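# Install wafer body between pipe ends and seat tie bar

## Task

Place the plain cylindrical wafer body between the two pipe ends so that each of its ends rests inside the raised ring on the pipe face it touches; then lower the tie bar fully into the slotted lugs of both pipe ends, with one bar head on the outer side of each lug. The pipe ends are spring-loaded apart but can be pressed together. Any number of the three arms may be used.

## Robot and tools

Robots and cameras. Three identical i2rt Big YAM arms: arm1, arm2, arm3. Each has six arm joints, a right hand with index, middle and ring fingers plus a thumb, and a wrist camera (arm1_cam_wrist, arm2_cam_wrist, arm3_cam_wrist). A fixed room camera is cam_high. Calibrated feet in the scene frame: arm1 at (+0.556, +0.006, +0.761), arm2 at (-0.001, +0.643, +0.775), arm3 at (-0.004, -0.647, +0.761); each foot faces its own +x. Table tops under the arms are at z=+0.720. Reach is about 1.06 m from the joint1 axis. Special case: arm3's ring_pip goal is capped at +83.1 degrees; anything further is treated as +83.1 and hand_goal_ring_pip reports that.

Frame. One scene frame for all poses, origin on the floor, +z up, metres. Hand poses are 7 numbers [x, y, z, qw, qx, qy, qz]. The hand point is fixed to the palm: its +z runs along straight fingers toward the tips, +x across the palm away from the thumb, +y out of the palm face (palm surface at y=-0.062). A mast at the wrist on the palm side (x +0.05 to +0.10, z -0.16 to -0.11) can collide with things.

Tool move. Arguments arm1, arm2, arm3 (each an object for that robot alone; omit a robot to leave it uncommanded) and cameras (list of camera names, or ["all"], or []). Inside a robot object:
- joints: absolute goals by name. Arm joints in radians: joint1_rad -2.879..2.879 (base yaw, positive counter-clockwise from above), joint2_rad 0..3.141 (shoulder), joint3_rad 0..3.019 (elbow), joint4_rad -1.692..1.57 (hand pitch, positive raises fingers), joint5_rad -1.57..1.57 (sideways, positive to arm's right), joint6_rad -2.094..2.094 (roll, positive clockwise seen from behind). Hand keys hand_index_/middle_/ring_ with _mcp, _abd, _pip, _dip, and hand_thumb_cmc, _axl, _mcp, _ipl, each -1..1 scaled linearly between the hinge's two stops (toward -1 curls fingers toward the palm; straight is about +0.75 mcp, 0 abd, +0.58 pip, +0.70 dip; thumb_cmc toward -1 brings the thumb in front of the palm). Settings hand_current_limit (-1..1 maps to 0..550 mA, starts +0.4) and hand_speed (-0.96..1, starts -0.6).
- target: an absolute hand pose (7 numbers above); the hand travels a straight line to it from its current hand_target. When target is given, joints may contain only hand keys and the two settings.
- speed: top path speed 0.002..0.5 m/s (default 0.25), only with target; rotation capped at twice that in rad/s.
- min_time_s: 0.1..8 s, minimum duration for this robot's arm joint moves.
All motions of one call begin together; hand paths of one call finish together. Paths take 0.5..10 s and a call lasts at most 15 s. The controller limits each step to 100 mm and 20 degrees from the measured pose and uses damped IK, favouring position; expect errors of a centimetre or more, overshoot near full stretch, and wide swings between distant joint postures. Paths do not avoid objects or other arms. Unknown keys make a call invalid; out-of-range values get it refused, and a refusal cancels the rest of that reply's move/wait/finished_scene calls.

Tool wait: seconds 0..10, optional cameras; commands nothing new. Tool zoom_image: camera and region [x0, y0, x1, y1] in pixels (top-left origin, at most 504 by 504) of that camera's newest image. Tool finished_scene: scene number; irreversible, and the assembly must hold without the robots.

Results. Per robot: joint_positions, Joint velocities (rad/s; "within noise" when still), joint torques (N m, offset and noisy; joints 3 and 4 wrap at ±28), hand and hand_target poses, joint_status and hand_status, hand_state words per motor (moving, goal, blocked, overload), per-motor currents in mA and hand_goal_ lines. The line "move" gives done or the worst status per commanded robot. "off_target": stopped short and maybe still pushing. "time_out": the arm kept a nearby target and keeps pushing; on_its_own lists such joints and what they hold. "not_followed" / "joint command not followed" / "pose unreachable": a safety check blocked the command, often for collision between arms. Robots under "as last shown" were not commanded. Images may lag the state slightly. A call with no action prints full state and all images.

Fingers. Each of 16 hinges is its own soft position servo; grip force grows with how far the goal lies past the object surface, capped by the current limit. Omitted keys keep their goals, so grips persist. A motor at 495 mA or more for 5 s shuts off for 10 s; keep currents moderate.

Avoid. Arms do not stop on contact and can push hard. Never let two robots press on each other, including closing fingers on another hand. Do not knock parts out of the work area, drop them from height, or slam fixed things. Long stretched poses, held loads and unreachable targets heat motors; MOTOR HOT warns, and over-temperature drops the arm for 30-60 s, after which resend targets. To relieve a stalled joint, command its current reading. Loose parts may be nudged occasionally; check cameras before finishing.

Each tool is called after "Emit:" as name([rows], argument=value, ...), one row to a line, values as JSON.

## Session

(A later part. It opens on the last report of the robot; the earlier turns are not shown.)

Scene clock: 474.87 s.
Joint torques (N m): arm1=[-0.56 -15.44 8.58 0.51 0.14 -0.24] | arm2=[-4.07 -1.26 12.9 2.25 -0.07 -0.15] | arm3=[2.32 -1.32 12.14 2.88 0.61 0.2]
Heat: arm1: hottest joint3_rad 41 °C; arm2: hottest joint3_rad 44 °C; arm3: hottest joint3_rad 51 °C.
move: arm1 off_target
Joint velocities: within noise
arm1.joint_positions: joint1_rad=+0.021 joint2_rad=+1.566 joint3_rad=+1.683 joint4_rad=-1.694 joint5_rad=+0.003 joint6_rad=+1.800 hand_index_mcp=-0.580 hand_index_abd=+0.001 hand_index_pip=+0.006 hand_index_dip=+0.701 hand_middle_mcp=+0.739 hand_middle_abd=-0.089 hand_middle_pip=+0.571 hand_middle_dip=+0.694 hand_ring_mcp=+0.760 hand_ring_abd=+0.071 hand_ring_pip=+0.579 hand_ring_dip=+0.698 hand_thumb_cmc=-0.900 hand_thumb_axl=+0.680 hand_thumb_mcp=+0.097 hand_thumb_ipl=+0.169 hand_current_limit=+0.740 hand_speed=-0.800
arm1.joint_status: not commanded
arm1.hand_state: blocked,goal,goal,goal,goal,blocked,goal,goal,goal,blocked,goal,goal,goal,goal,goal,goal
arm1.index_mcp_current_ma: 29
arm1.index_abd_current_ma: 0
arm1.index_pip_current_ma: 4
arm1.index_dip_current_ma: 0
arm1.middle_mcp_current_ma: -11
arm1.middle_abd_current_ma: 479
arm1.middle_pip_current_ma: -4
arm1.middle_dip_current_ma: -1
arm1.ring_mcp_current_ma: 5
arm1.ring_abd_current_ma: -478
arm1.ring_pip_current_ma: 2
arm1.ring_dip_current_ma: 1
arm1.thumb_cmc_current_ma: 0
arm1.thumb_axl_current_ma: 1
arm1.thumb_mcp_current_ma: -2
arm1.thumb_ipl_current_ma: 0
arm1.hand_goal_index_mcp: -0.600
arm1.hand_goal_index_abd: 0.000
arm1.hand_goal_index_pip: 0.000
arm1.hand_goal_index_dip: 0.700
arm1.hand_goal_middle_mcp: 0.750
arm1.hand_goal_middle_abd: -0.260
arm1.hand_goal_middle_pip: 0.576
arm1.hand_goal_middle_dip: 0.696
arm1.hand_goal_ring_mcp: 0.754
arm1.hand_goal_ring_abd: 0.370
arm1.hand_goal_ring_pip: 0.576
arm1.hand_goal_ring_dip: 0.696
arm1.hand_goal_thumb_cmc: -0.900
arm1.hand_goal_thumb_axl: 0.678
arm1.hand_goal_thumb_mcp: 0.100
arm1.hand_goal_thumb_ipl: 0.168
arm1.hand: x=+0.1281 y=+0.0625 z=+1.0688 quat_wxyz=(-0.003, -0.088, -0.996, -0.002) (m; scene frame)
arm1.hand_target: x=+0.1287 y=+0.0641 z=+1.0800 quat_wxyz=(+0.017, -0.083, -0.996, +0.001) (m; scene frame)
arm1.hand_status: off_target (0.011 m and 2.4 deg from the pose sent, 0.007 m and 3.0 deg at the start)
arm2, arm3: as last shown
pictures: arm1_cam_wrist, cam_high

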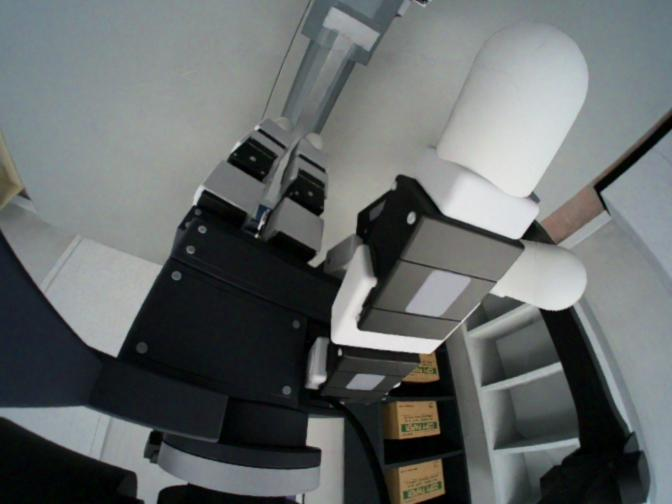

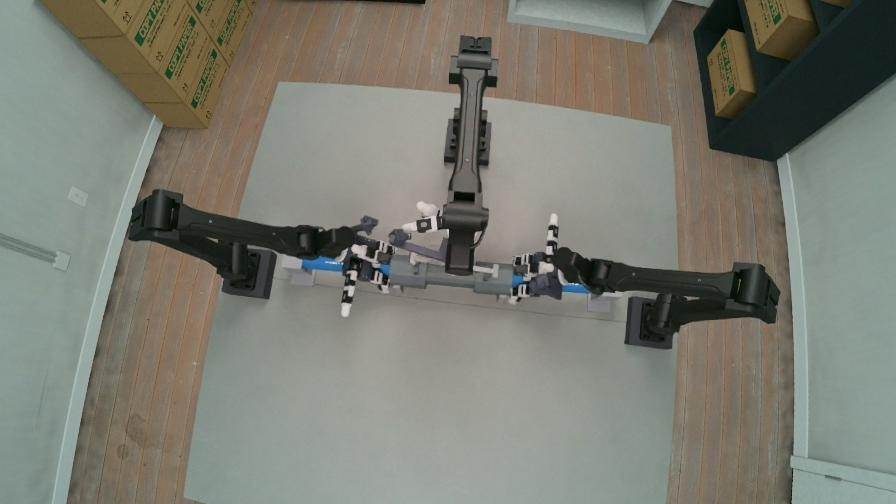

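Emit:
move(arm1={"target": [0.1286, 0.0642, 1.0690, -0.0174, 0.0828, 0.9966, -0.0014], "speed": 0.03}, cameras=["arm1_cam_wrist","cam_high"])

Emit:
zoom_image(camera="cam_high", region=[400, 240, 440, 280])

Emit:
zoom_image(camera="cam_high", region=[470, 250, 510, 290])

Emit:
zoom_image(camera="arm1_cam_wrist", region=[295, 0, 375, 60])

Scene clock: 487.40 s.
Joint torques (N m): arm1=[-0.56 -15.38 8.64 0.5 0.14 -0.25] | arm2=[-4.01 -1.2 12.89 2.25 -0.07 -0.15] | arm3=[2.32 -1.79 12.11 2.63 0.64 0.28]
Heat: arm1: hottest joint3_rad 40 °C; arm2: hottest joint3_rad 44 °C; arm3: hottest joint3_rad 52 °C.
move: arm1 off_target
Joint velocities: within noise
arm1.joint_positions: joint1_rad=+0.021 joint2_rad=+1.562 joint3_rad=+1.648 joint4_rad=-1.665 joint5_rad=+0.003 joint6_rad=+1.800 hand_index_mcp=-0.580 hand_index_abd=+0.001 hand_index_pip=+0.006 hand_index_dip=+0.701 hand_middle_mcp=+0.739 hand_middle_abd=-0.089 hand_middle_pip=+0.571 hand_middle_dip=+0.694 hand_ring_mcp=+0.760 hand_ring_abd=+0.071 hand_ring_pip=+0.579 hand_ring_dip=+0.698 hand_thumb_cmc=-0.900 hand_thumb_axl=+0.680 hand_thumb_mcp=+0.097 hand_thumb_ipl=+0.169 hand_current_limit=+0.740 hand_speed=-0.800
arm1.joint_status: not commanded
arm1.hand_state: blocked,goal,goal,goal,goal,blocked,goal,goal,goal,blocked,goal,goal,goal,goal,goal,goal
arm1.index_mcp_current_ma: 29
arm1.index_abd_current_ma: 0
arm1.index_pip_current_ma: 4
arm1.index_dip_current_ma: 0
arm1.middle_mcp_current_ma: -11
arm1.middle_abd_current_ma: 479
arm1.middle_pip_current_ma: -4
arm1.middle_dip_current_ma: -1
arm1.ring_mcp_current_ma: 5
arm1.ring_abd_current_ma: -478
arm1.ring_pip_current_ma: 2
arm1.ring_dip_current_ma: 1
arm1.thumb_cmc_current_ma: 0
arm1.thumb_axl_current_ma: 1
arm1.thumb_mcp_current_ma: -2
arm1.thumb_ipl_current_ma: 0
arm1.hand_goal_index_mcp: -0.600
arm1.hand_goal_index_abd: 0.000
arm1.hand_goal_index_pip: 0.000
arm1.hand_goal_index_dip: 0.700
arm1.hand_goal_middle_mcp: 0.750
arm1.hand_goal_middle_abd: -0.260
arm1.hand_goal_middle_pip: 0.576
arm1.hand_goal_middle_dip: 0.696
arm1.hand_goal_ring_mcp: 0.754
arm1.hand_goal_ring_abd: 0.370
arm1.hand_goal_ring_pip: 0.576
arm1.hand_goal_ring_dip: 0.696
arm1.hand_goal_thumb_cmc: -0.900
arm1.hand_goal_thumb_axl: 0.678
arm1.hand_goal_thumb_mcp: 0.100
arm1.hand_goal_thumb_ipl: 0.168
arm1.hand: x=+0.1287 y=+0.0626 z=+1.0575 quat_wxyz=(-0.003, -0.088, -0.996, -0.002) (m; scene frame)
arm1.hand_target: x=+0.1288 y=+0.0641 z=+1.0689 quat_wxyz=(+0.017, -0.083, -0.996, +0.001) (m; scene frame)
arm1.hand_status: off_target (0.012 m and 2.5 deg from the pose sent, 0.002 m and 2.4 deg at the start)
arm2, arm3: as last shown
pictures: arm1_cam_wrist, cam_high

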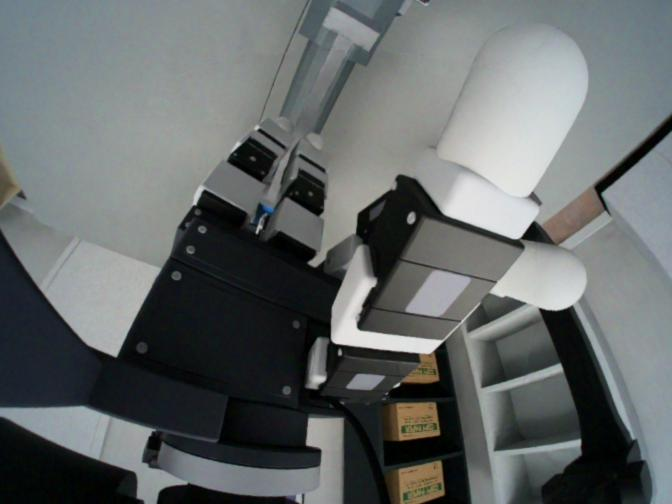

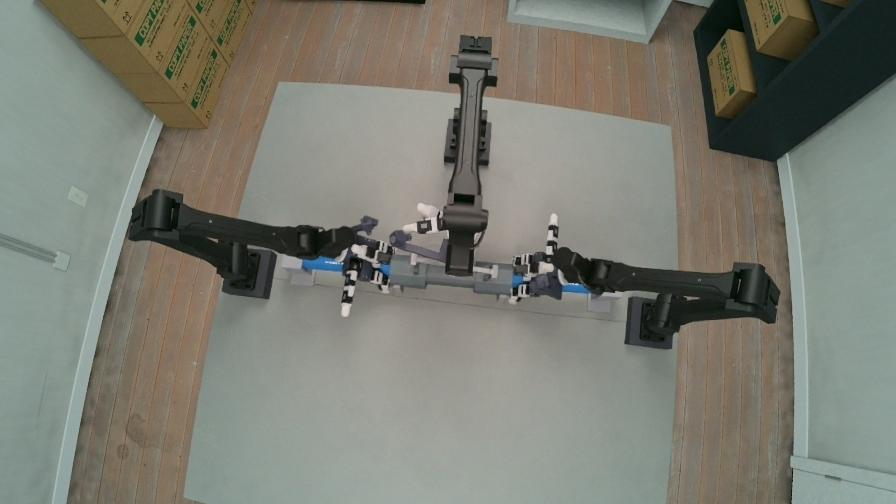

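Scaled by 12.600 from the camera's 896x504 image, which has a finer 1280x720 frame.

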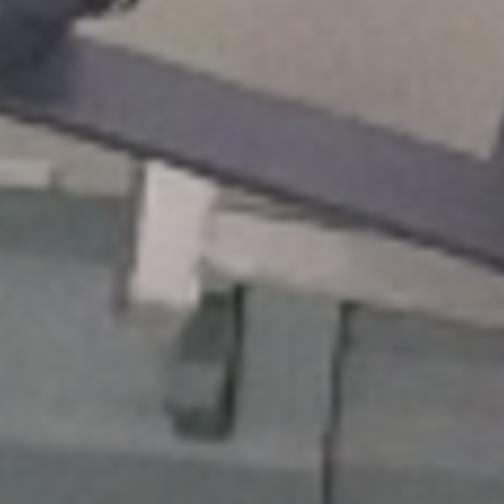

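Scaled by 12.600 from the camera's 896x504 image, which has a finer 1280x720 frame.

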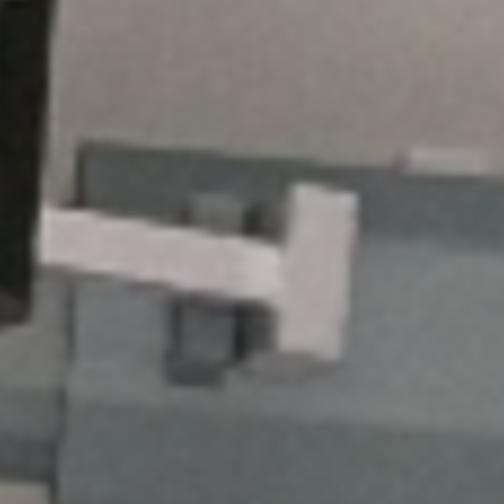

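Scaled by 6.300 from the camera's 672x504 image, which has a finer 960x720 frame.

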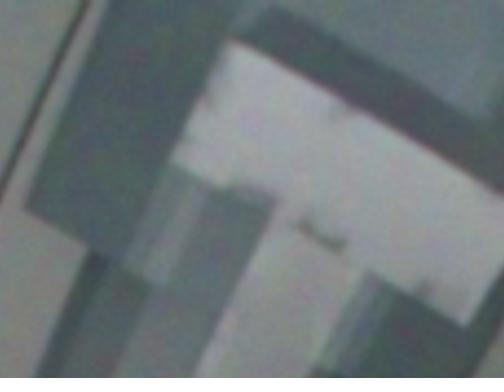

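Emit:
move(arm1={"target": [0.1286, 0.0642, 1.0620, -0.0174, 0.0828, 0.9966, -0.0014], "speed": 0.03}, cameras=["arm1_cam_wrist","cam_high"])

Emit:
zoom_image(camera="cam_high", region=[400, 240, 440, 280])

Emit:
zoom_image(camera="cam_high", region=[470, 250, 510, 290])

Scene clock: 489.70 s.
Joint torques (N m): arm1=[-0.56 -15.44 8.57 0.5 0.15 -0.24] | arm2=[-4.01 -1.26 12.9 2.24 -0.07 -0.15] | arm3=[1.96 -1.96 12.21 2.66 0.7 0.21]
Heat: arm1: hottest joint3_rad 40 °C; arm2: hottest joint3_rad 44 °C; arm3: hottest joint3_rad 52 °C.
move: arm1 off_target
Joint velocities: within noise
arm1.joint_positions: joint1_rad=+0.021 joint2_rad=+1.560 joint3_rad=+1.628 joint4_rad=-1.646 joint5_rad=+0.003 joint6_rad=+1.800 hand_index_mcp=-0.580 hand_index_abd=+0.001 hand_index_pip=+0.006 hand_index_dip=+0.701 hand_middle_mcp=+0.739 hand_middle_abd=-0.089 hand_middle_pip=+0.571 hand_middle_dip=+0.694 hand_ring_mcp=+0.760 hand_ring_abd=+0.071 hand_ring_pip=+0.579 hand_ring_dip=+0.698 hand_thumb_cmc=-0.900 hand_thumb_axl=+0.680 hand_thumb_mcp=+0.097 hand_thumb_ipl=+0.169 hand_current_limit=+0.740 hand_speed=-0.800
arm1.joint_status: not commanded
arm1.hand_state: blocked,goal,goal,goal,goal,blocked,goal,goal,goal,blocked,goal,goal,goal,goal,goal,goal
arm1.index_mcp_current_ma: 29
arm1.index_abd_current_ma: 0
arm1.index_pip_current_ma: 4
arm1.index_dip_current_ma: 0
arm1.middle_mcp_current_ma: -11
arm1.middle_abd_current_ma: 478
arm1.middle_pip_current_ma: -4
arm1.middle_dip_current_ma: -1
arm1.ring_mcp_current_ma: 5
arm1.ring_abd_current_ma: -478
arm1.ring_pip_current_ma: 2
arm1.ring_dip_current_ma: 1
arm1.thumb_cmc_current_ma: 0
arm1.thumb_axl_current_ma: 1
arm1.thumb_mcp_current_ma: -2
arm1.thumb_ipl_current_ma: 0
arm1.hand_goal_index_mcp: -0.600
arm1.hand_goal_index_abd: 0.000
arm1.hand_goal_index_pip: 0.000
arm1.hand_goal_index_dip: 0.700
arm1.hand_goal_middle_mcp: 0.750
arm1.hand_goal_middle_abd: -0.260
arm1.hand_goal_middle_pip: 0.576
arm1.hand_goal_middle_dip: 0.696
arm1.hand_goal_ring_mcp: 0.754
arm1.hand_goal_ring_abd: 0.370
arm1.hand_goal_ring_pip: 0.576
arm1.hand_goal_ring_dip: 0.696
arm1.hand_goal_thumb_cmc: -0.900
arm1.hand_goal_thumb_axl: 0.678
arm1.hand_goal_thumb_mcp: 0.100
arm1.hand_goal_thumb_ipl: 0.168
arm1.hand: x=+0.1288 y=+0.0626 z=+1.0506 quat_wxyz=(-0.003, -0.088, -0.996, -0.002) (m; scene frame)
arm1.hand_target: x=+0.1288 y=+0.0641 z=+1.0619 quat_wxyz=(+0.017, -0.083, -0.996, +0.001) (m; scene frame)
arm1.hand_status: off_target (0.011 m and 2.4 deg from the pose sent, 0.005 m and 2.5 deg at the start)
arm2.joint_positions: joint1_rad=+0.193 joint2_rad=+1.394 joint3_rad=+0.544 joint4_rad=+0.128 joint5_rad=+0.158 joint6_rad=+0.132 hand_index_mcp=+1.000 hand_index_abd=+0.169 hand_index_pip=+0.997 hand_index_dip=+0.997 hand_middle_mcp=-0.998 hand_middle_abd=+0.000 hand_middle_pip=+0.001 hand_middle_dip=+0.696 hand_ring_mcp=+1.000 hand_ring_abd=-0.164 hand_ring_pip=+1.000 hand_ring_dip=+0.997 hand_thumb_cmc=+0.720 hand_thumb_axl=+0.677 hand_thumb_mcp=+0.225 hand_thumb_ipl=+0.168 hand_current_limit=+0.400 hand_speed=-0.600
arm2.joint_status: not commanded
arm2.hand_state: goal,goal,goal,goal,goal,goal,goal,goal,goal,goal,goal,goal,goal,goal,goal,goal
arm2.index_mcp_current_ma: 1
arm2.index_abd_current_ma: -4
arm2.index_pip_current_ma: -9
arm2.index_dip_current_ma: -10
arm2.middle_mcp_current_ma: 7
arm2.middle_abd_current_ma: 1
arm2.middle_pip_current_ma: 4
arm2.middle_dip_current_ma: 0
arm2.ring_mcp_current_ma: 1
arm2.ring_abd_current_ma: 17
arm2.ring_pip_current_ma: 0
arm2.ring_dip_current_ma: -9
arm2.thumb_cmc_current_ma: 21
arm2.thumb_axl_current_ma: -2
arm2.thumb_mcp_current_ma: -4
arm2.thumb_ipl_current_ma: -1
arm2.hand_goal_index_mcp: 1.000
arm2.hand_goal_index_abd: 0.170
arm2.hand_goal_index_pip: 1.000
arm2.hand_goal_index_dip: 1.000
arm2.hand_goal_middle_mcp: -1.000
arm2.hand_goal_middle_abd: 0.000
arm2.hand_goal_middle_pip: 0.000
arm2.hand_goal_middle_dip: 0.696
arm2.hand_goal_ring_mcp: 1.000
arm2.hand_goal_ring_abd: -0.170
arm2.hand_goal_ring_pip: 1.000
arm2.hand_goal_ring_dip: 1.000
arm2.hand_goal_thumb_cmc: 0.714
arm2.hand_goal_thumb_axl: 0.678
arm2.hand_goal_thumb_mcp: 0.226
arm2.hand_goal_thumb_ipl: 0.168
arm2.hand: x=+0.0518 y=+0.1349 z=+0.9082 quat_wxyz=(+0.419, +0.908, +0.008, +0.004) (m; scene frame)
arm2.hand_target: x=+0.0473 y=+0.1072 z=+0.9081 quat_wxyz=(+0.422, +0.906, +0.004, +0.002) (m; scene frame)
arm2.hand_status: not commanded
arm3.joint_positions: joint1_rad=-0.203 joint2_rad=+1.334 joint3_rad=+0.541 joint4_rad=+0.063 joint5_rad=-0.195 joint6_rad=-0.168 hand_index_mcp=+1.000 hand_index_abd=+0.170 hand_index_pip=+0.998 hand_index_dip=+0.997 hand_middle_mcp=-0.997 hand_middle_abd=+0.001 hand_middle_pip=+0.002 hand_middle_dip=+0.696 hand_ring_mcp=+1.001 hand_ring_abd=-0.161 hand_ring_pip=+0.998 hand_ring_dip=+0.997 hand_thumb_cmc=+0.721 hand_thumb_axl=+0.677 hand_thumb_mcp=+0.225 hand_thumb_ipl=+0.168 hand_current_limit=+0.400 hand_speed=-0.600
arm3.joint_status: not commanded
arm3.hand_state: goal,goal,goal,goal,goal,goal,goal,goal,goal,goal,goal,goal,goal,goal,goal,goal
arm3.index_mcp_current_ma: 0
arm3.index_abd_current_ma: 0
arm3.index_pip_current_ma: 0
arm3.index_dip_current_ma: 0
arm3.middle_mcp_current_ma: 0
arm3.middle_abd_current_ma: 0
arm3.middle_pip_current_ma: 0
arm3.middle_dip_current_ma: 0
arm3.ring_mcp_current_ma: 0
arm3.ring_abd_current_ma: 2
arm3.ring_pip_current_ma: 0
arm3.ring_dip_current_ma: 0
arm3.thumb_cmc_current_ma: 2
arm3.thumb_axl_current_ma: 0
arm3.thumb_mcp_current_ma: 0
arm3.thumb_ipl_current_ma: 0
arm3.hand_goal_index_mcp: 1.000
arm3.hand_goal_index_abd: 0.170
arm3.hand_goal_index_pip: 1.000
arm3.hand_goal_index_dip: 1.000
arm3.hand_goal_middle_mcp: -1.000
arm3.hand_goal_middle_abd: 0.000
arm3.hand_goal_middle_pip: 0.000
arm3.hand_goal_middle_dip: 0.696
arm3.hand_goal_ring_mcp: 1.000
arm3.hand_goal_ring_abd: -0.170
arm3.hand_goal_ring_pip: 1.000
arm3.hand_goal_ring_dip: 1.000
arm3.hand_goal_thumb_cmc: 0.714
arm3.hand_goal_thumb_axl: 0.678
arm3.hand_goal_thumb_mcp: 0.226
arm3.hand_goal_thumb_ipl: 0.168
arm3.hand: x=+0.0942 y=-0.1475 z=+0.9082 quat_wxyz=(-0.001, -0.006, +0.908, +0.418) (m; scene frame)
arm3.hand_target: x=+0.0930 y=-0.1168 z=+0.9082 quat_wxyz=(-0.002, -0.004, +0.906, +0.422) (m; scene frame)
arm3.hand_status: not commanded
pictures: arm1_cam_wrist, cam_high

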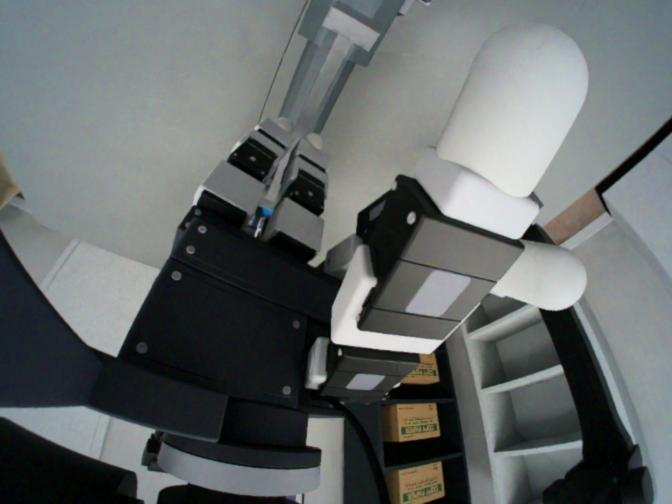

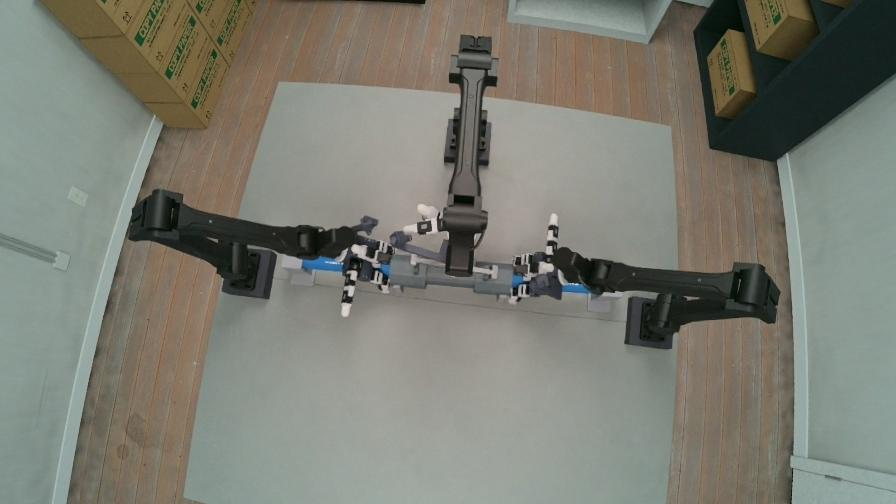

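Scaled by 12.600 from the camera's 896x504 image, which has a finer 1280x720 frame.

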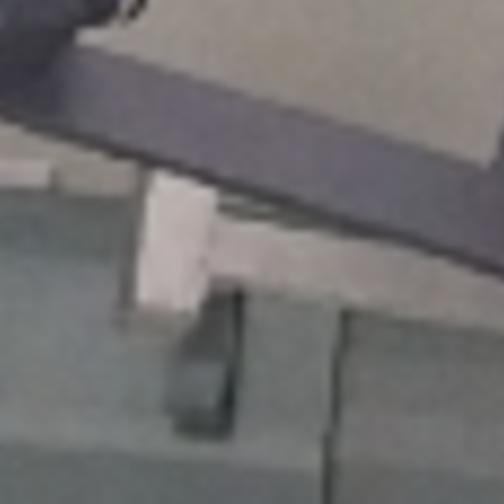

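Scaled by 12.600 from the camera's 896x504 image, which has a finer 1280x720 frame.

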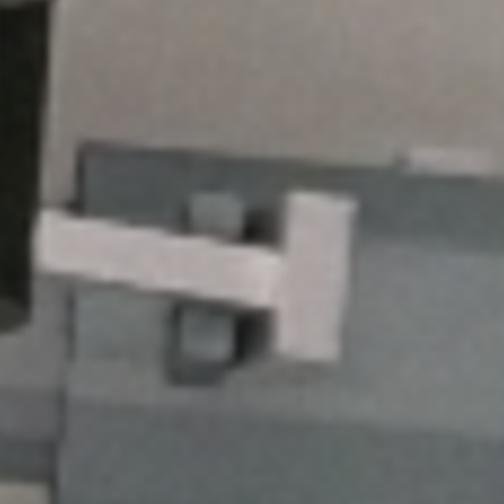

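Emit:
move(arm1={"target": [0.1286, 0.0642, 1.0560, -0.0174, 0.0828, 0.9966, -0.0014], "speed": 0.03}, cameras=["arm1_cam_wrist","cam_high"])

Emit:
zoom_image(camera="cam_high", region=[400, 240, 440, 280])

Emit:
zoom_image(camera="cam_high", region=[470, 250, 510, 290])

Emit:
zoom_image(camera="arm1_cam_wrist", region=[295, 0, 375, 60])

Scene clock: 492.63 s.
Joint torques (N m): arm1=[-0.67 -15.44 8.57 0.5 0.15 -0.24] | arm2=[-4.01 -1.26 12.9 2.25 -0.08 -0.15] | arm3=[1.73 -1.61 12.3 2.52 0.67 0.27]
Heat: arm1: hottest joint3_rad 40 °C; arm2: hottest joint3_rad 44 °C; arm3: hottest joint3_rad 52 °C.
move: arm1 off_target
Joint velocities: within noise
arm1.joint_positions: joint1_rad=+0.021 joint2_rad=+1.558 joint3_rad=+1.611 joint4_rad=-1.630 joint5_rad=+0.003 joint6_rad=+1.800 hand_index_mcp=-0.580 hand_index_abd=+0.001 hand_index_pip=+0.006 hand_index_dip=+0.701 hand_middle_mcp=+0.739 hand_middle_abd=-0.089 hand_middle_pip=+0.571 hand_middle_dip=+0.694 hand_ring_mcp=+0.760 hand_ring_abd=+0.071 hand_ring_pip=+0.579 hand_ring_dip=+0.698 hand_thumb_cmc=-0.900 hand_thumb_axl=+0.680 hand_thumb_mcp=+0.097 hand_thumb_ipl=+0.169 hand_current_limit=+0.740 hand_speed=-0.800
arm1.joint_status: not commanded
arm1.hand_state: blocked,goal,goal,goal,goal,blocked,goal,goal,goal,blocked,goal,goal,goal,goal,goal,goal
arm1.index_mcp_current_ma: 29
arm1.index_abd_current_ma: 0
arm1.index_pip_current_ma: 4
arm1.index_dip_current_ma: 0
arm1.middle_mcp_current_ma: -11
arm1.middle_abd_current_ma: 478
arm1.middle_pip_current_ma: -4
arm1.middle_dip_current_ma: -1
arm1.ring_mcp_current_ma: 5
arm1.ring_abd_current_ma: -478
arm1.ring_pip_current_ma: 2
arm1.ring_dip_current_ma: 1
arm1.thumb_cmc_current_ma: 0
arm1.thumb_axl_current_ma: 1
arm1.thumb_mcp_current_ma: -2
arm1.thumb_ipl_current_ma: 0
arm1.hand_goal_index_mcp: -0.600
arm1.hand_goal_index_abd: 0.000
arm1.hand_goal_index_pip: 0.000
arm1.hand_goal_index_dip: 0.700
arm1.hand_goal_middle_mcp: 0.750
arm1.hand_goal_middle_abd: -0.260
arm1.hand_goal_middle_pip: 0.576
arm1.hand_goal_middle_dip: 0.696
arm1.hand_goal_ring_mcp: 0.754
arm1.hand_goal_ring_abd: 0.370
arm1.hand_goal_ring_pip: 0.576
arm1.hand_goal_ring_dip: 0.696
arm1.hand_goal_thumb_cmc: -0.900
arm1.hand_goal_thumb_axl: 0.678
arm1.hand_goal_thumb_mcp: 0.100
arm1.hand_goal_thumb_ipl: 0.168
arm1.hand: x=+0.1289 y=+0.0626 z=+1.0447 quat_wxyz=(-0.003, -0.088, -0.996, -0.002) (m; scene frame)
arm1.hand_target: x=+0.1287 y=+0.0641 z=+1.0559 quat_wxyz=(+0.017, -0.083, -0.996, +0.001) (m; scene frame)
arm1.hand_status: off_target (0.011 m and 2.4 deg from the pose sent, 0.006 m and 2.4 deg at the start)
arm2, arm3: as last shown
pictures: arm1_cam_wrist, cam_high

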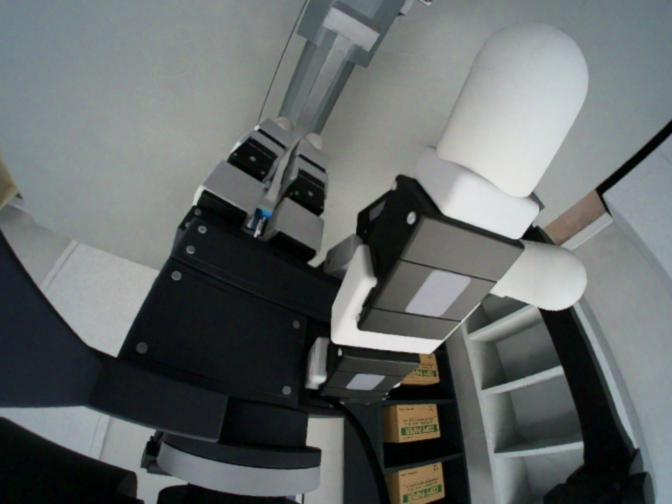

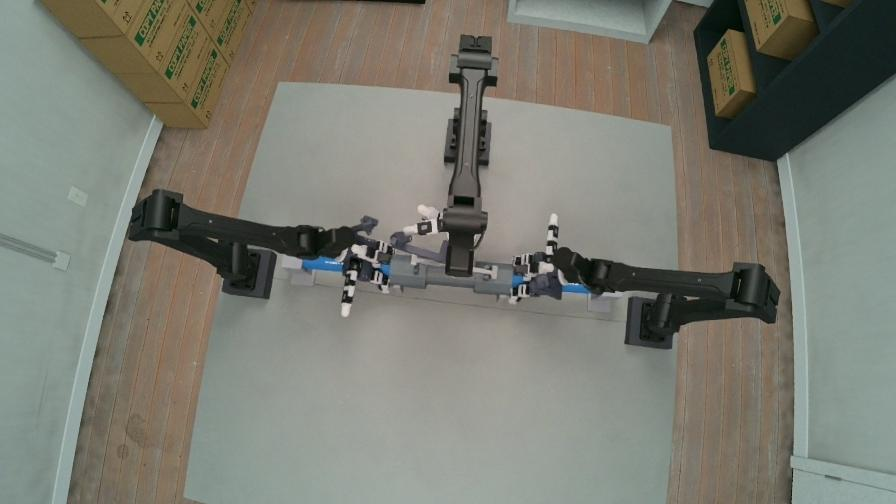

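Scaled by 12.600 from the camera's 896x504 image, which has a finer 1280x720 frame.

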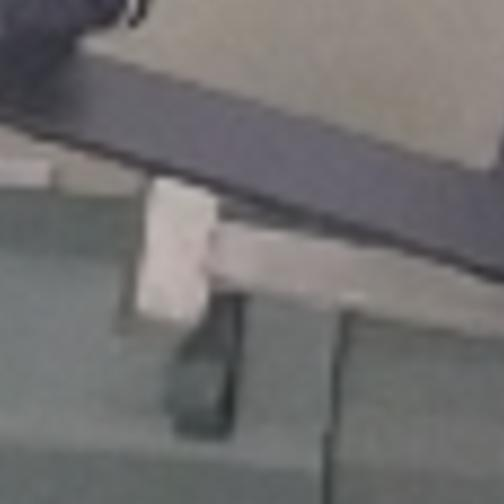

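Scaled by 12.600 from the camera's 896x504 image, which has a finer 1280x720 frame.

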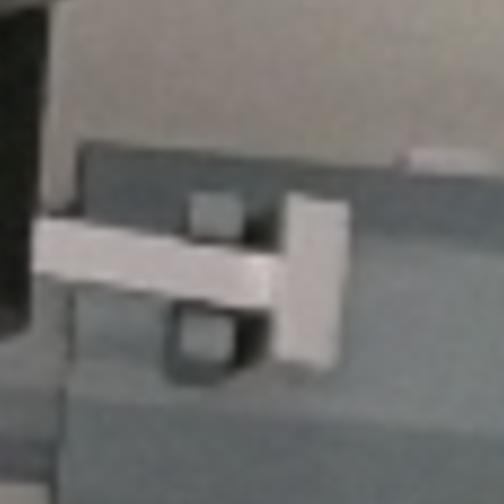

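Scaled by 6.300 from the camera's 672x504 image, which has a finer 960x720 frame.

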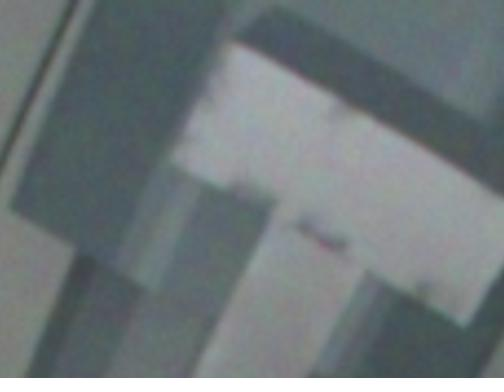

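Emit:
move(arm1={"target": [0.1286, 0.0615, 1.0520, -0.0174, 0.0828, 0.9966, -0.0014], "speed": 0.03}, cameras=["arm1_cam_wrist","cam_high"])

Emit:
zoom_image(camera="cam_high", region=[400, 240, 440, 280])

Emit:
zoom_image(camera="cam_high", region=[470, 250, 510, 290])

Emit:
zoom_image(camera="arm1_cam_wrist", region=[160, 0, 420, 220])

Scene clock: 495.33 s.
Joint torques (N m): arm1=[-0.15 -15.38 8.57 0.51 0.13 -0.17] | arm2=[-4.01 -1.2 12.9 2.24 -0.07 -0.15] | arm3=[2.78 -1.61 12.26 2.69 0.66 0.21]
Heat: arm1: hottest joint3_rad 40 °C; arm2: hottest joint3_rad 44 °C; arm3: hottest joint3_rad 52 °C.
move: arm1 off_target
Joint velocities: within noise
arm1.joint_positions: joint1_rad=+0.021 joint2_rad=+1.558 joint3_rad=+1.600 joint4_rad=-1.620 joint5_rad=+0.003 joint6_rad=+1.800 hand_index_mcp=-0.580 hand_index_abd=+0.001 hand_index_pip=+0.006 hand_index_dip=+0.701 hand_middle_mcp=+0.739 hand_middle_abd=-0.089 hand_middle_pip=+0.571 hand_middle_dip=+0.694 hand_ring_mcp=+0.760 hand_ring_abd=+0.071 hand_ring_pip=+0.579 hand_ring_dip=+0.698 hand_thumb_cmc=-0.900 hand_thumb_axl=+0.680 hand_thumb_mcp=+0.097 hand_thumb_ipl=+0.169 hand_current_limit=+0.740 hand_speed=-0.800
arm1.joint_status: not commanded
arm1.hand_state: blocked,goal,goal,goal,goal,blocked,goal,goal,goal,blocked,goal,goal,goal,goal,goal,goal
arm1.index_mcp_current_ma: 29
arm1.index_abd_current_ma: 0
arm1.index_pip_current_ma: 4
arm1.index_dip_current_ma: 0
arm1.middle_mcp_current_ma: -11
arm1.middle_abd_current_ma: 478
arm1.middle_pip_current_ma: -4
arm1.middle_dip_current_ma: -1
arm1.ring_mcp_current_ma: 5
arm1.ring_abd_current_ma: -478
arm1.ring_pip_current_ma: 2
arm1.ring_dip_current_ma: 1
arm1.thumb_cmc_current_ma: 0
arm1.thumb_axl_current_ma: 1
arm1.thumb_mcp_current_ma: -2
arm1.thumb_ipl_current_ma: 0
arm1.hand_goal_index_mcp: -0.600
arm1.hand_goal_index_abd: 0.000
arm1.hand_goal_index_pip: 0.000
arm1.hand_goal_index_dip: 0.700
arm1.hand_goal_middle_mcp: 0.750
arm1.hand_goal_middle_abd: -0.260
arm1.hand_goal_middle_pip: 0.576
arm1.hand_goal_middle_dip: 0.696
arm1.hand_goal_ring_mcp: 0.754
arm1.hand_goal_ring_abd: 0.370
arm1.hand_goal_ring_pip: 0.576
arm1.hand_goal_ring_dip: 0.696
arm1.hand_goal_thumb_cmc: -0.900
arm1.hand_goal_thumb_axl: 0.678
arm1.hand_goal_thumb_mcp: 0.100
arm1.hand_goal_thumb_ipl: 0.168
arm1.hand: x=+0.1289 y=+0.0626 z=+1.0410 quat_wxyz=(-0.003, -0.088, -0.996, -0.002) (m; scene frame)
arm1.hand_target: x=+0.1287 y=+0.0615 z=+1.0519 quat_wxyz=(+0.017, -0.083, -0.996, +0.001) (m; scene frame)
arm1.hand_status: off_target (0.011 m and 2.4 deg from the pose sent, 0.007 m and 2.4 deg at the start)
arm2, arm3: as last shown
pictures: arm1_cam_wrist, cam_high

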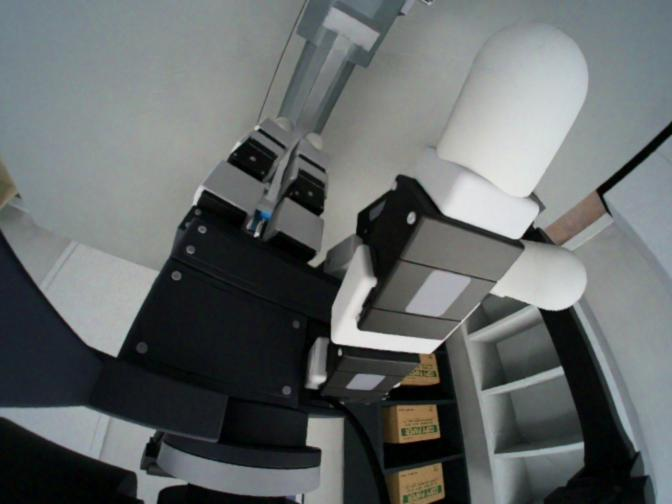

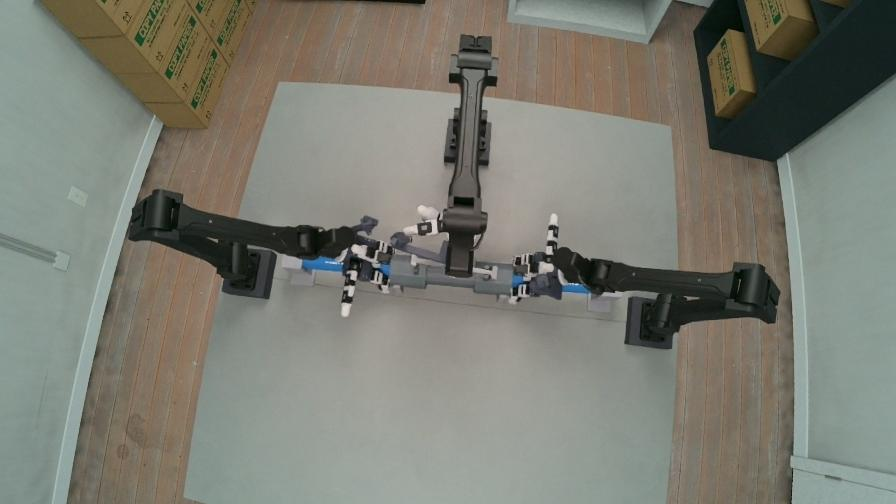

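Scaled by 12.600 from the camera's 896x504 image, which has a finer 1280x720 frame.

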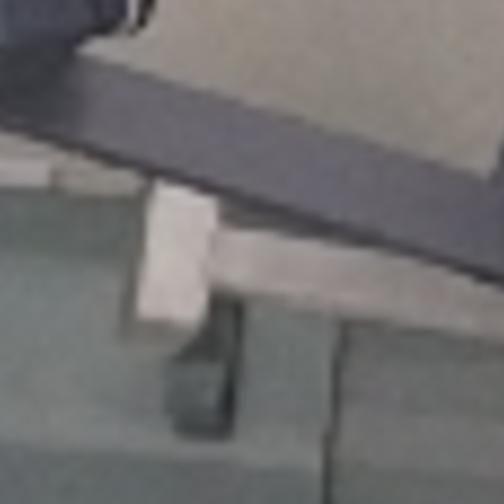

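Scaled by 12.600 from the camera's 896x504 image, which has a finer 1280x720 frame.

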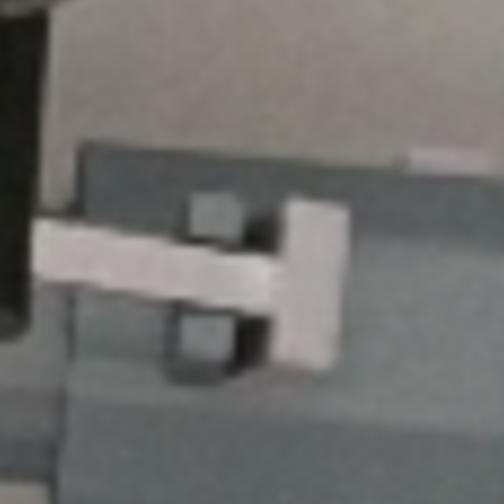

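Scaled by 1.938 from the camera's 672x504 image, which has a finer 960x720 frame.

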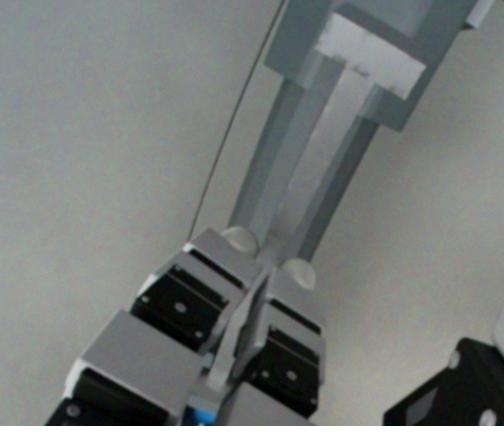

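Emit:
move(arm1={"target": [0.1286, 0.0575, 1.0470, -0.0174, 0.0828, 0.9966, -0.0014], "speed": 0.03}, cameras=["arm1_cam_wrist","cam_high"])

Emit:
zoom_image(camera="cam_high", region=[400, 240, 440, 280])

Emit:
zoom_image(camera="cam_high", region=[470, 250, 510, 290])

Emit:
zoom_image(camera="arm1_cam_wrist", region=[160, 0, 420, 220])

Scene clock: 497.77 s.
Joint torques (N m): arm1=[0.5 -15.38 8.58 0.53 0.13 -0.09] | arm2=[-4.01 -1.2 12.92 2.26 -0.07 -0.15] | arm3=[1.79 -1.67 12.3 2.93 0.66 0.21]
Heat: arm1: hottest joint3_rad 39 °C; arm2: hottest joint3_rad 44 °C; arm3: hottest joint3_rad 52 °C.
move: arm1 off_target
Joint velocities: within noise
arm1.joint_positions: joint1_rad=+0.021 joint2_rad=+1.557 joint3_rad=+1.587 joint4_rad=-1.606 joint5_rad=+0.003 joint6_rad=+1.800 hand_index_mcp=-0.580 hand_index_abd=+0.001 hand_index_pip=+0.006 hand_index_dip=+0.701 hand_middle_mcp=+0.739 hand_middle_abd=-0.089 hand_middle_pip=+0.571 hand_middle_dip=+0.694 hand_ring_mcp=+0.760 hand_ring_abd=+0.071 hand_ring_pip=+0.579 hand_ring_dip=+0.698 hand_thumb_cmc=-0.900 hand_thumb_axl=+0.680 hand_thumb_mcp=+0.097 hand_thumb_ipl=+0.169 hand_current_limit=+0.740 hand_speed=-0.800
arm1.joint_status: not commanded
arm1.hand_state: blocked,goal,goal,goal,goal,blocked,goal,goal,goal,blocked,goal,goal,goal,goal,goal,goal
arm1.index_mcp_current_ma: 29
arm1.index_abd_current_ma: 0
arm1.index_pip_current_ma: 4
arm1.index_dip_current_ma: 0
arm1.middle_mcp_current_ma: -11
arm1.middle_abd_current_ma: 479
arm1.middle_pip_current_ma: -4
arm1.middle_dip_current_ma: -1
arm1.ring_mcp_current_ma: 5
arm1.ring_abd_current_ma: -478
arm1.ring_pip_current_ma: 2
arm1.ring_dip_current_ma: 1
arm1.thumb_cmc_current_ma: 0
arm1.thumb_axl_current_ma: 1
arm1.thumb_mcp_current_ma: -2
arm1.thumb_ipl_current_ma: 0
arm1.hand_goal_index_mcp: -0.600
arm1.hand_goal_index_abd: 0.000
arm1.hand_goal_index_pip: 0.000
arm1.hand_goal_index_dip: 0.700
arm1.hand_goal_middle_mcp: 0.750
arm1.hand_goal_middle_abd: -0.260
arm1.hand_goal_middle_pip: 0.576
arm1.hand_goal_middle_dip: 0.696
arm1.hand_goal_ring_mcp: 0.754
arm1.hand_goal_ring_abd: 0.370
arm1.hand_goal_ring_pip: 0.576
arm1.hand_goal_ring_dip: 0.696
arm1.hand_goal_thumb_cmc: -0.900
arm1.hand_goal_thumb_axl: 0.678
arm1.hand_goal_thumb_mcp: 0.100
arm1.hand_goal_thumb_ipl: 0.168
arm1.hand: x=+0.1288 y=+0.0626 z=+1.0362 quat_wxyz=(-0.002, -0.088, -0.996, -0.002) (m; scene frame)
arm1.hand_target: x=+0.1287 y=+0.0575 z=+1.0470 quat_wxyz=(+0.017, -0.083, -0.996, +0.002) (m; scene frame)
arm1.hand_status: off_target (0.012 m and 2.4 deg from the pose sent, 0.008 m and 2.4 deg at the start)
arm2, arm3: as last shown
pictures: arm1_cam_wrist, cam_high

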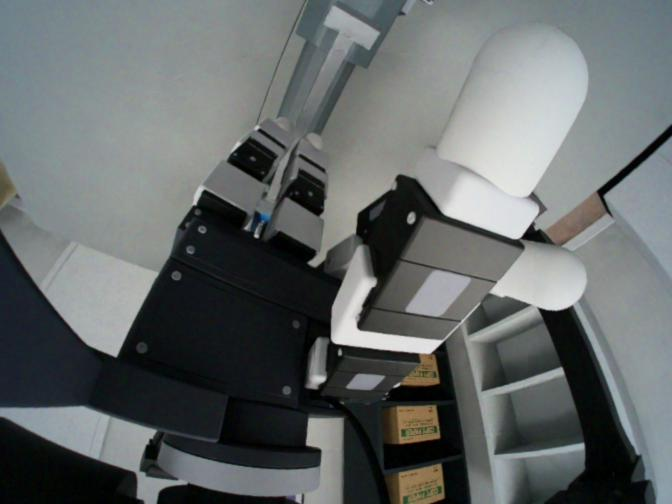

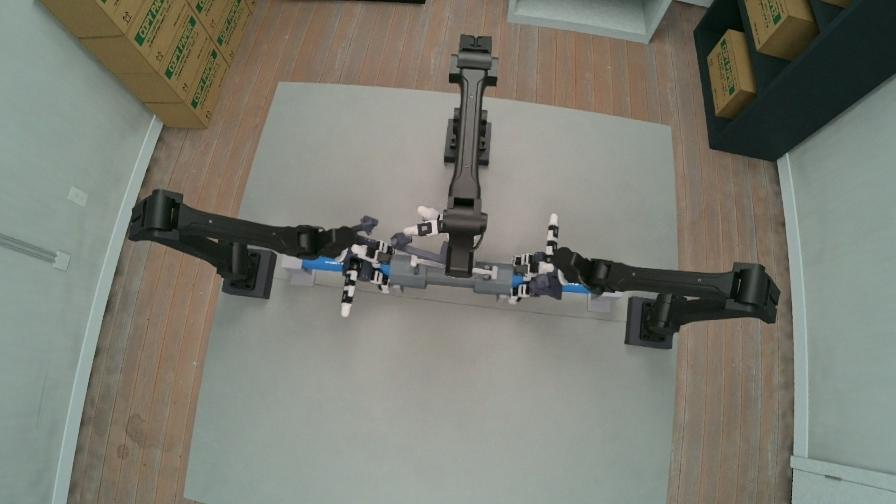

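Scaled by 12.600 from the camera's 896x504 image, which has a finer 1280x720 frame.

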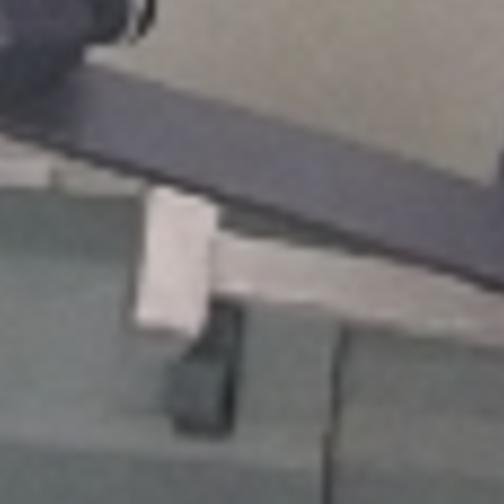

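Scaled by 12.600 from the camera's 896x504 image, which has a finer 1280x720 frame.

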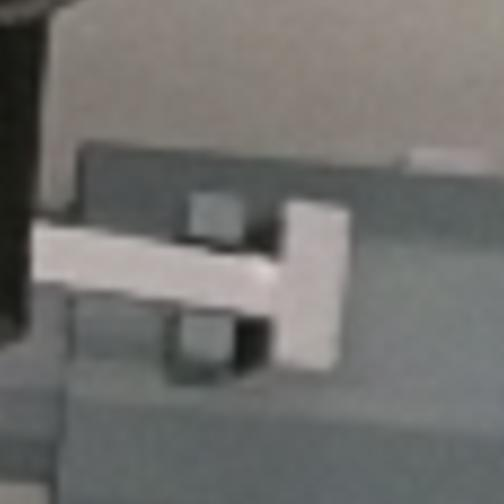

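Scaled by 1.938 from the camera's 672x504 image, which has a finer 960x720 frame.

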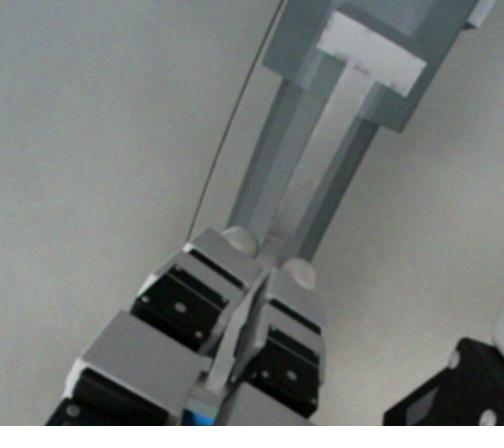

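Emit:
move(arm1={"target": [0.1286, 0.0690, 1.0410, -0.0174, 0.0828, 0.9966, -0.0014], "speed": 0.03}, cameras=["arm1_cam_wrist","cam_high"])

Emit:
zoom_image(camera="cam_high", region=[400, 240, 440, 280])

Emit:
zoom_image(camera="cam_high", region=[470, 250, 510, 290])

Emit:
zoom_image(camera="arm1_cam_wrist", region=[160, 0, 420, 220])

Scene clock: 501.13 s.
Joint torques (N m): arm1=[-1.2 -15.38 8.58 0.53 0.14 -0.26] | arm2=[-4.01 -1.26 12.89 2.26 -0.07 -0.15] | arm3=[3.66 -1.49 12.26 2.55 0.69 0.28]
Heat: arm1: hottest joint3_rad 39 °C; arm2: hottest joint3_rad 44 °C; arm3: hottest joint3_rad 52 °C.
move: arm1 off_target
Joint velocities: within noise
arm1.joint_positions: joint1_rad=+0.020 joint2_rad=+1.555 joint3_rad=+1.568 joint4_rad=-1.590 joint5_rad=+0.003 joint6_rad=+1.790 hand_index_mcp=-0.580 hand_index_abd=+0.001 hand_index_pip=+0.006 hand_index_dip=+0.701 hand_middle_mcp=+0.739 hand_middle_abd=-0.089 hand_middle_pip=+0.571 hand_middle_dip=+0.694 hand_ring_mcp=+0.760 hand_ring_abd=+0.071 hand_ring_pip=+0.579 hand_ring_dip=+0.698 hand_thumb_cmc=-0.900 hand_thumb_axl=+0.680 hand_thumb_mcp=+0.097 hand_thumb_ipl=+0.169 hand_current_limit=+0.740 hand_speed=-0.800
arm1.joint_status: not commanded
arm1.hand_state: blocked,goal,goal,goal,goal,blocked,goal,goal,goal,blocked,goal,goal,goal,goal,goal,goal
arm1.index_mcp_current_ma: 29
arm1.index_abd_current_ma: 0
arm1.index_pip_current_ma: 4
arm1.index_dip_current_ma: 0
arm1.middle_mcp_current_ma: -11
arm1.middle_abd_current_ma: 478
arm1.middle_pip_current_ma: -4
arm1.middle_dip_current_ma: -1
arm1.ring_mcp_current_ma: 5
arm1.ring_abd_current_ma: -478
arm1.ring_pip_current_ma: 2
arm1.ring_dip_current_ma: 1
arm1.thumb_cmc_current_ma: 0
arm1.thumb_axl_current_ma: 1
arm1.thumb_mcp_current_ma: -2
arm1.thumb_ipl_current_ma: 0
arm1.hand_goal_index_mcp: -0.600
arm1.hand_goal_index_abd: 0.000
arm1.hand_goal_index_pip: 0.000
arm1.hand_goal_index_dip: 0.700
arm1.hand_goal_middle_mcp: 0.750
arm1.hand_goal_middle_abd: -0.260
arm1.hand_goal_middle_pip: 0.576
arm1.hand_goal_middle_dip: 0.696
arm1.hand_goal_ring_mcp: 0.754
arm1.hand_goal_ring_abd: 0.370
arm1.hand_goal_ring_pip: 0.576
arm1.hand_goal_ring_dip: 0.696
arm1.hand_goal_thumb_cmc: -0.900
arm1.hand_goal_thumb_axl: 0.678
arm1.hand_goal_thumb_mcp: 0.100
arm1.hand_goal_thumb_ipl: 0.168
arm1.hand: x=+0.1288 y=+0.0636 z=+1.0299 quat_wxyz=(-0.002, -0.084, -0.996, -0.002) (m; scene frame)
arm1.hand_target: x=+0.1287 y=+0.0690 z=+1.0409 quat_wxyz=(+0.017, -0.083, -0.996, +0.001) (m; scene frame)
arm1.hand_status: off_target (0.012 m and 2.3 deg from the pose sent, 0.008 m and 2.4 deg at the start)
arm2, arm3: as last shown
pictures: arm1_cam_wrist, cam_high

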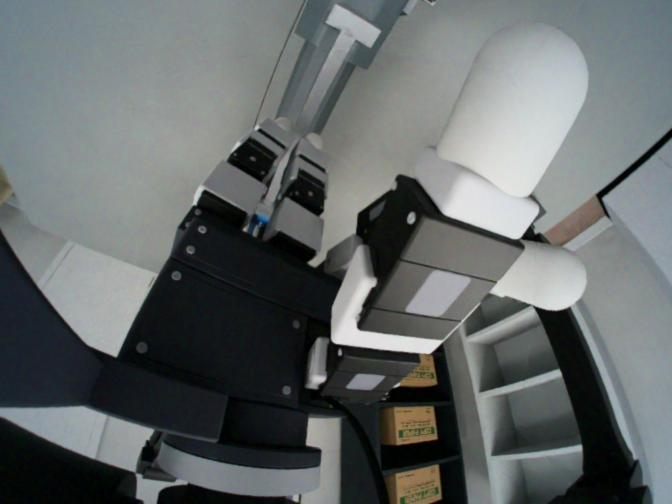

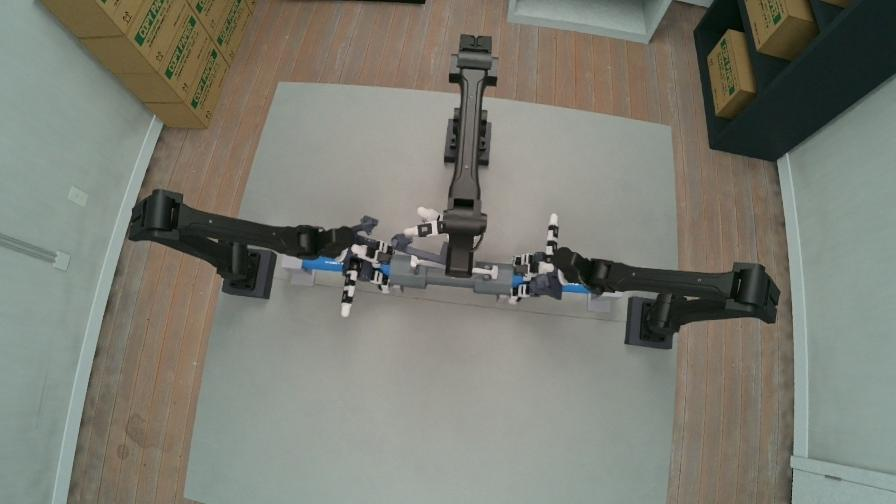

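Scaled by 12.600 from the camera's 896x504 image, which has a finer 1280x720 frame.

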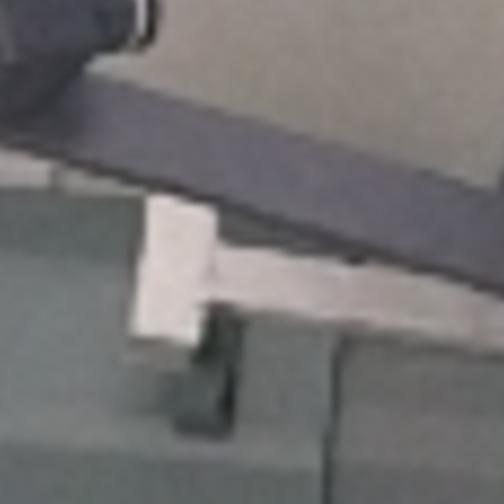

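Scaled by 12.600 from the camera's 896x504 image, which has a finer 1280x720 frame.

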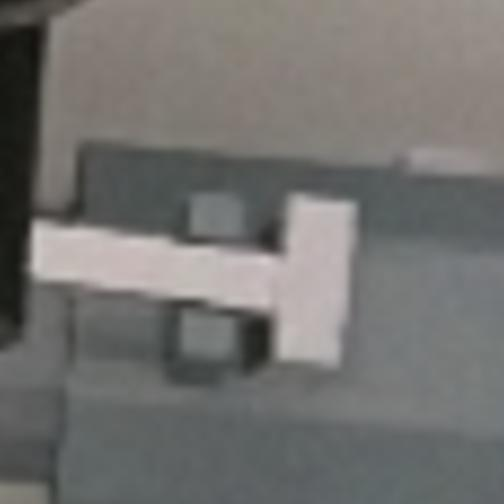

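Scaled by 1.938 from the camera's 672x504 image, which has a finer 960x720 frame.

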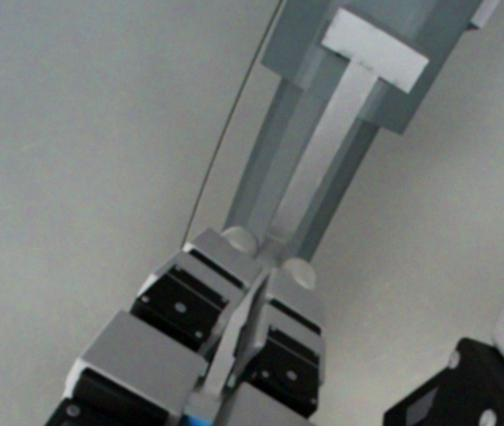

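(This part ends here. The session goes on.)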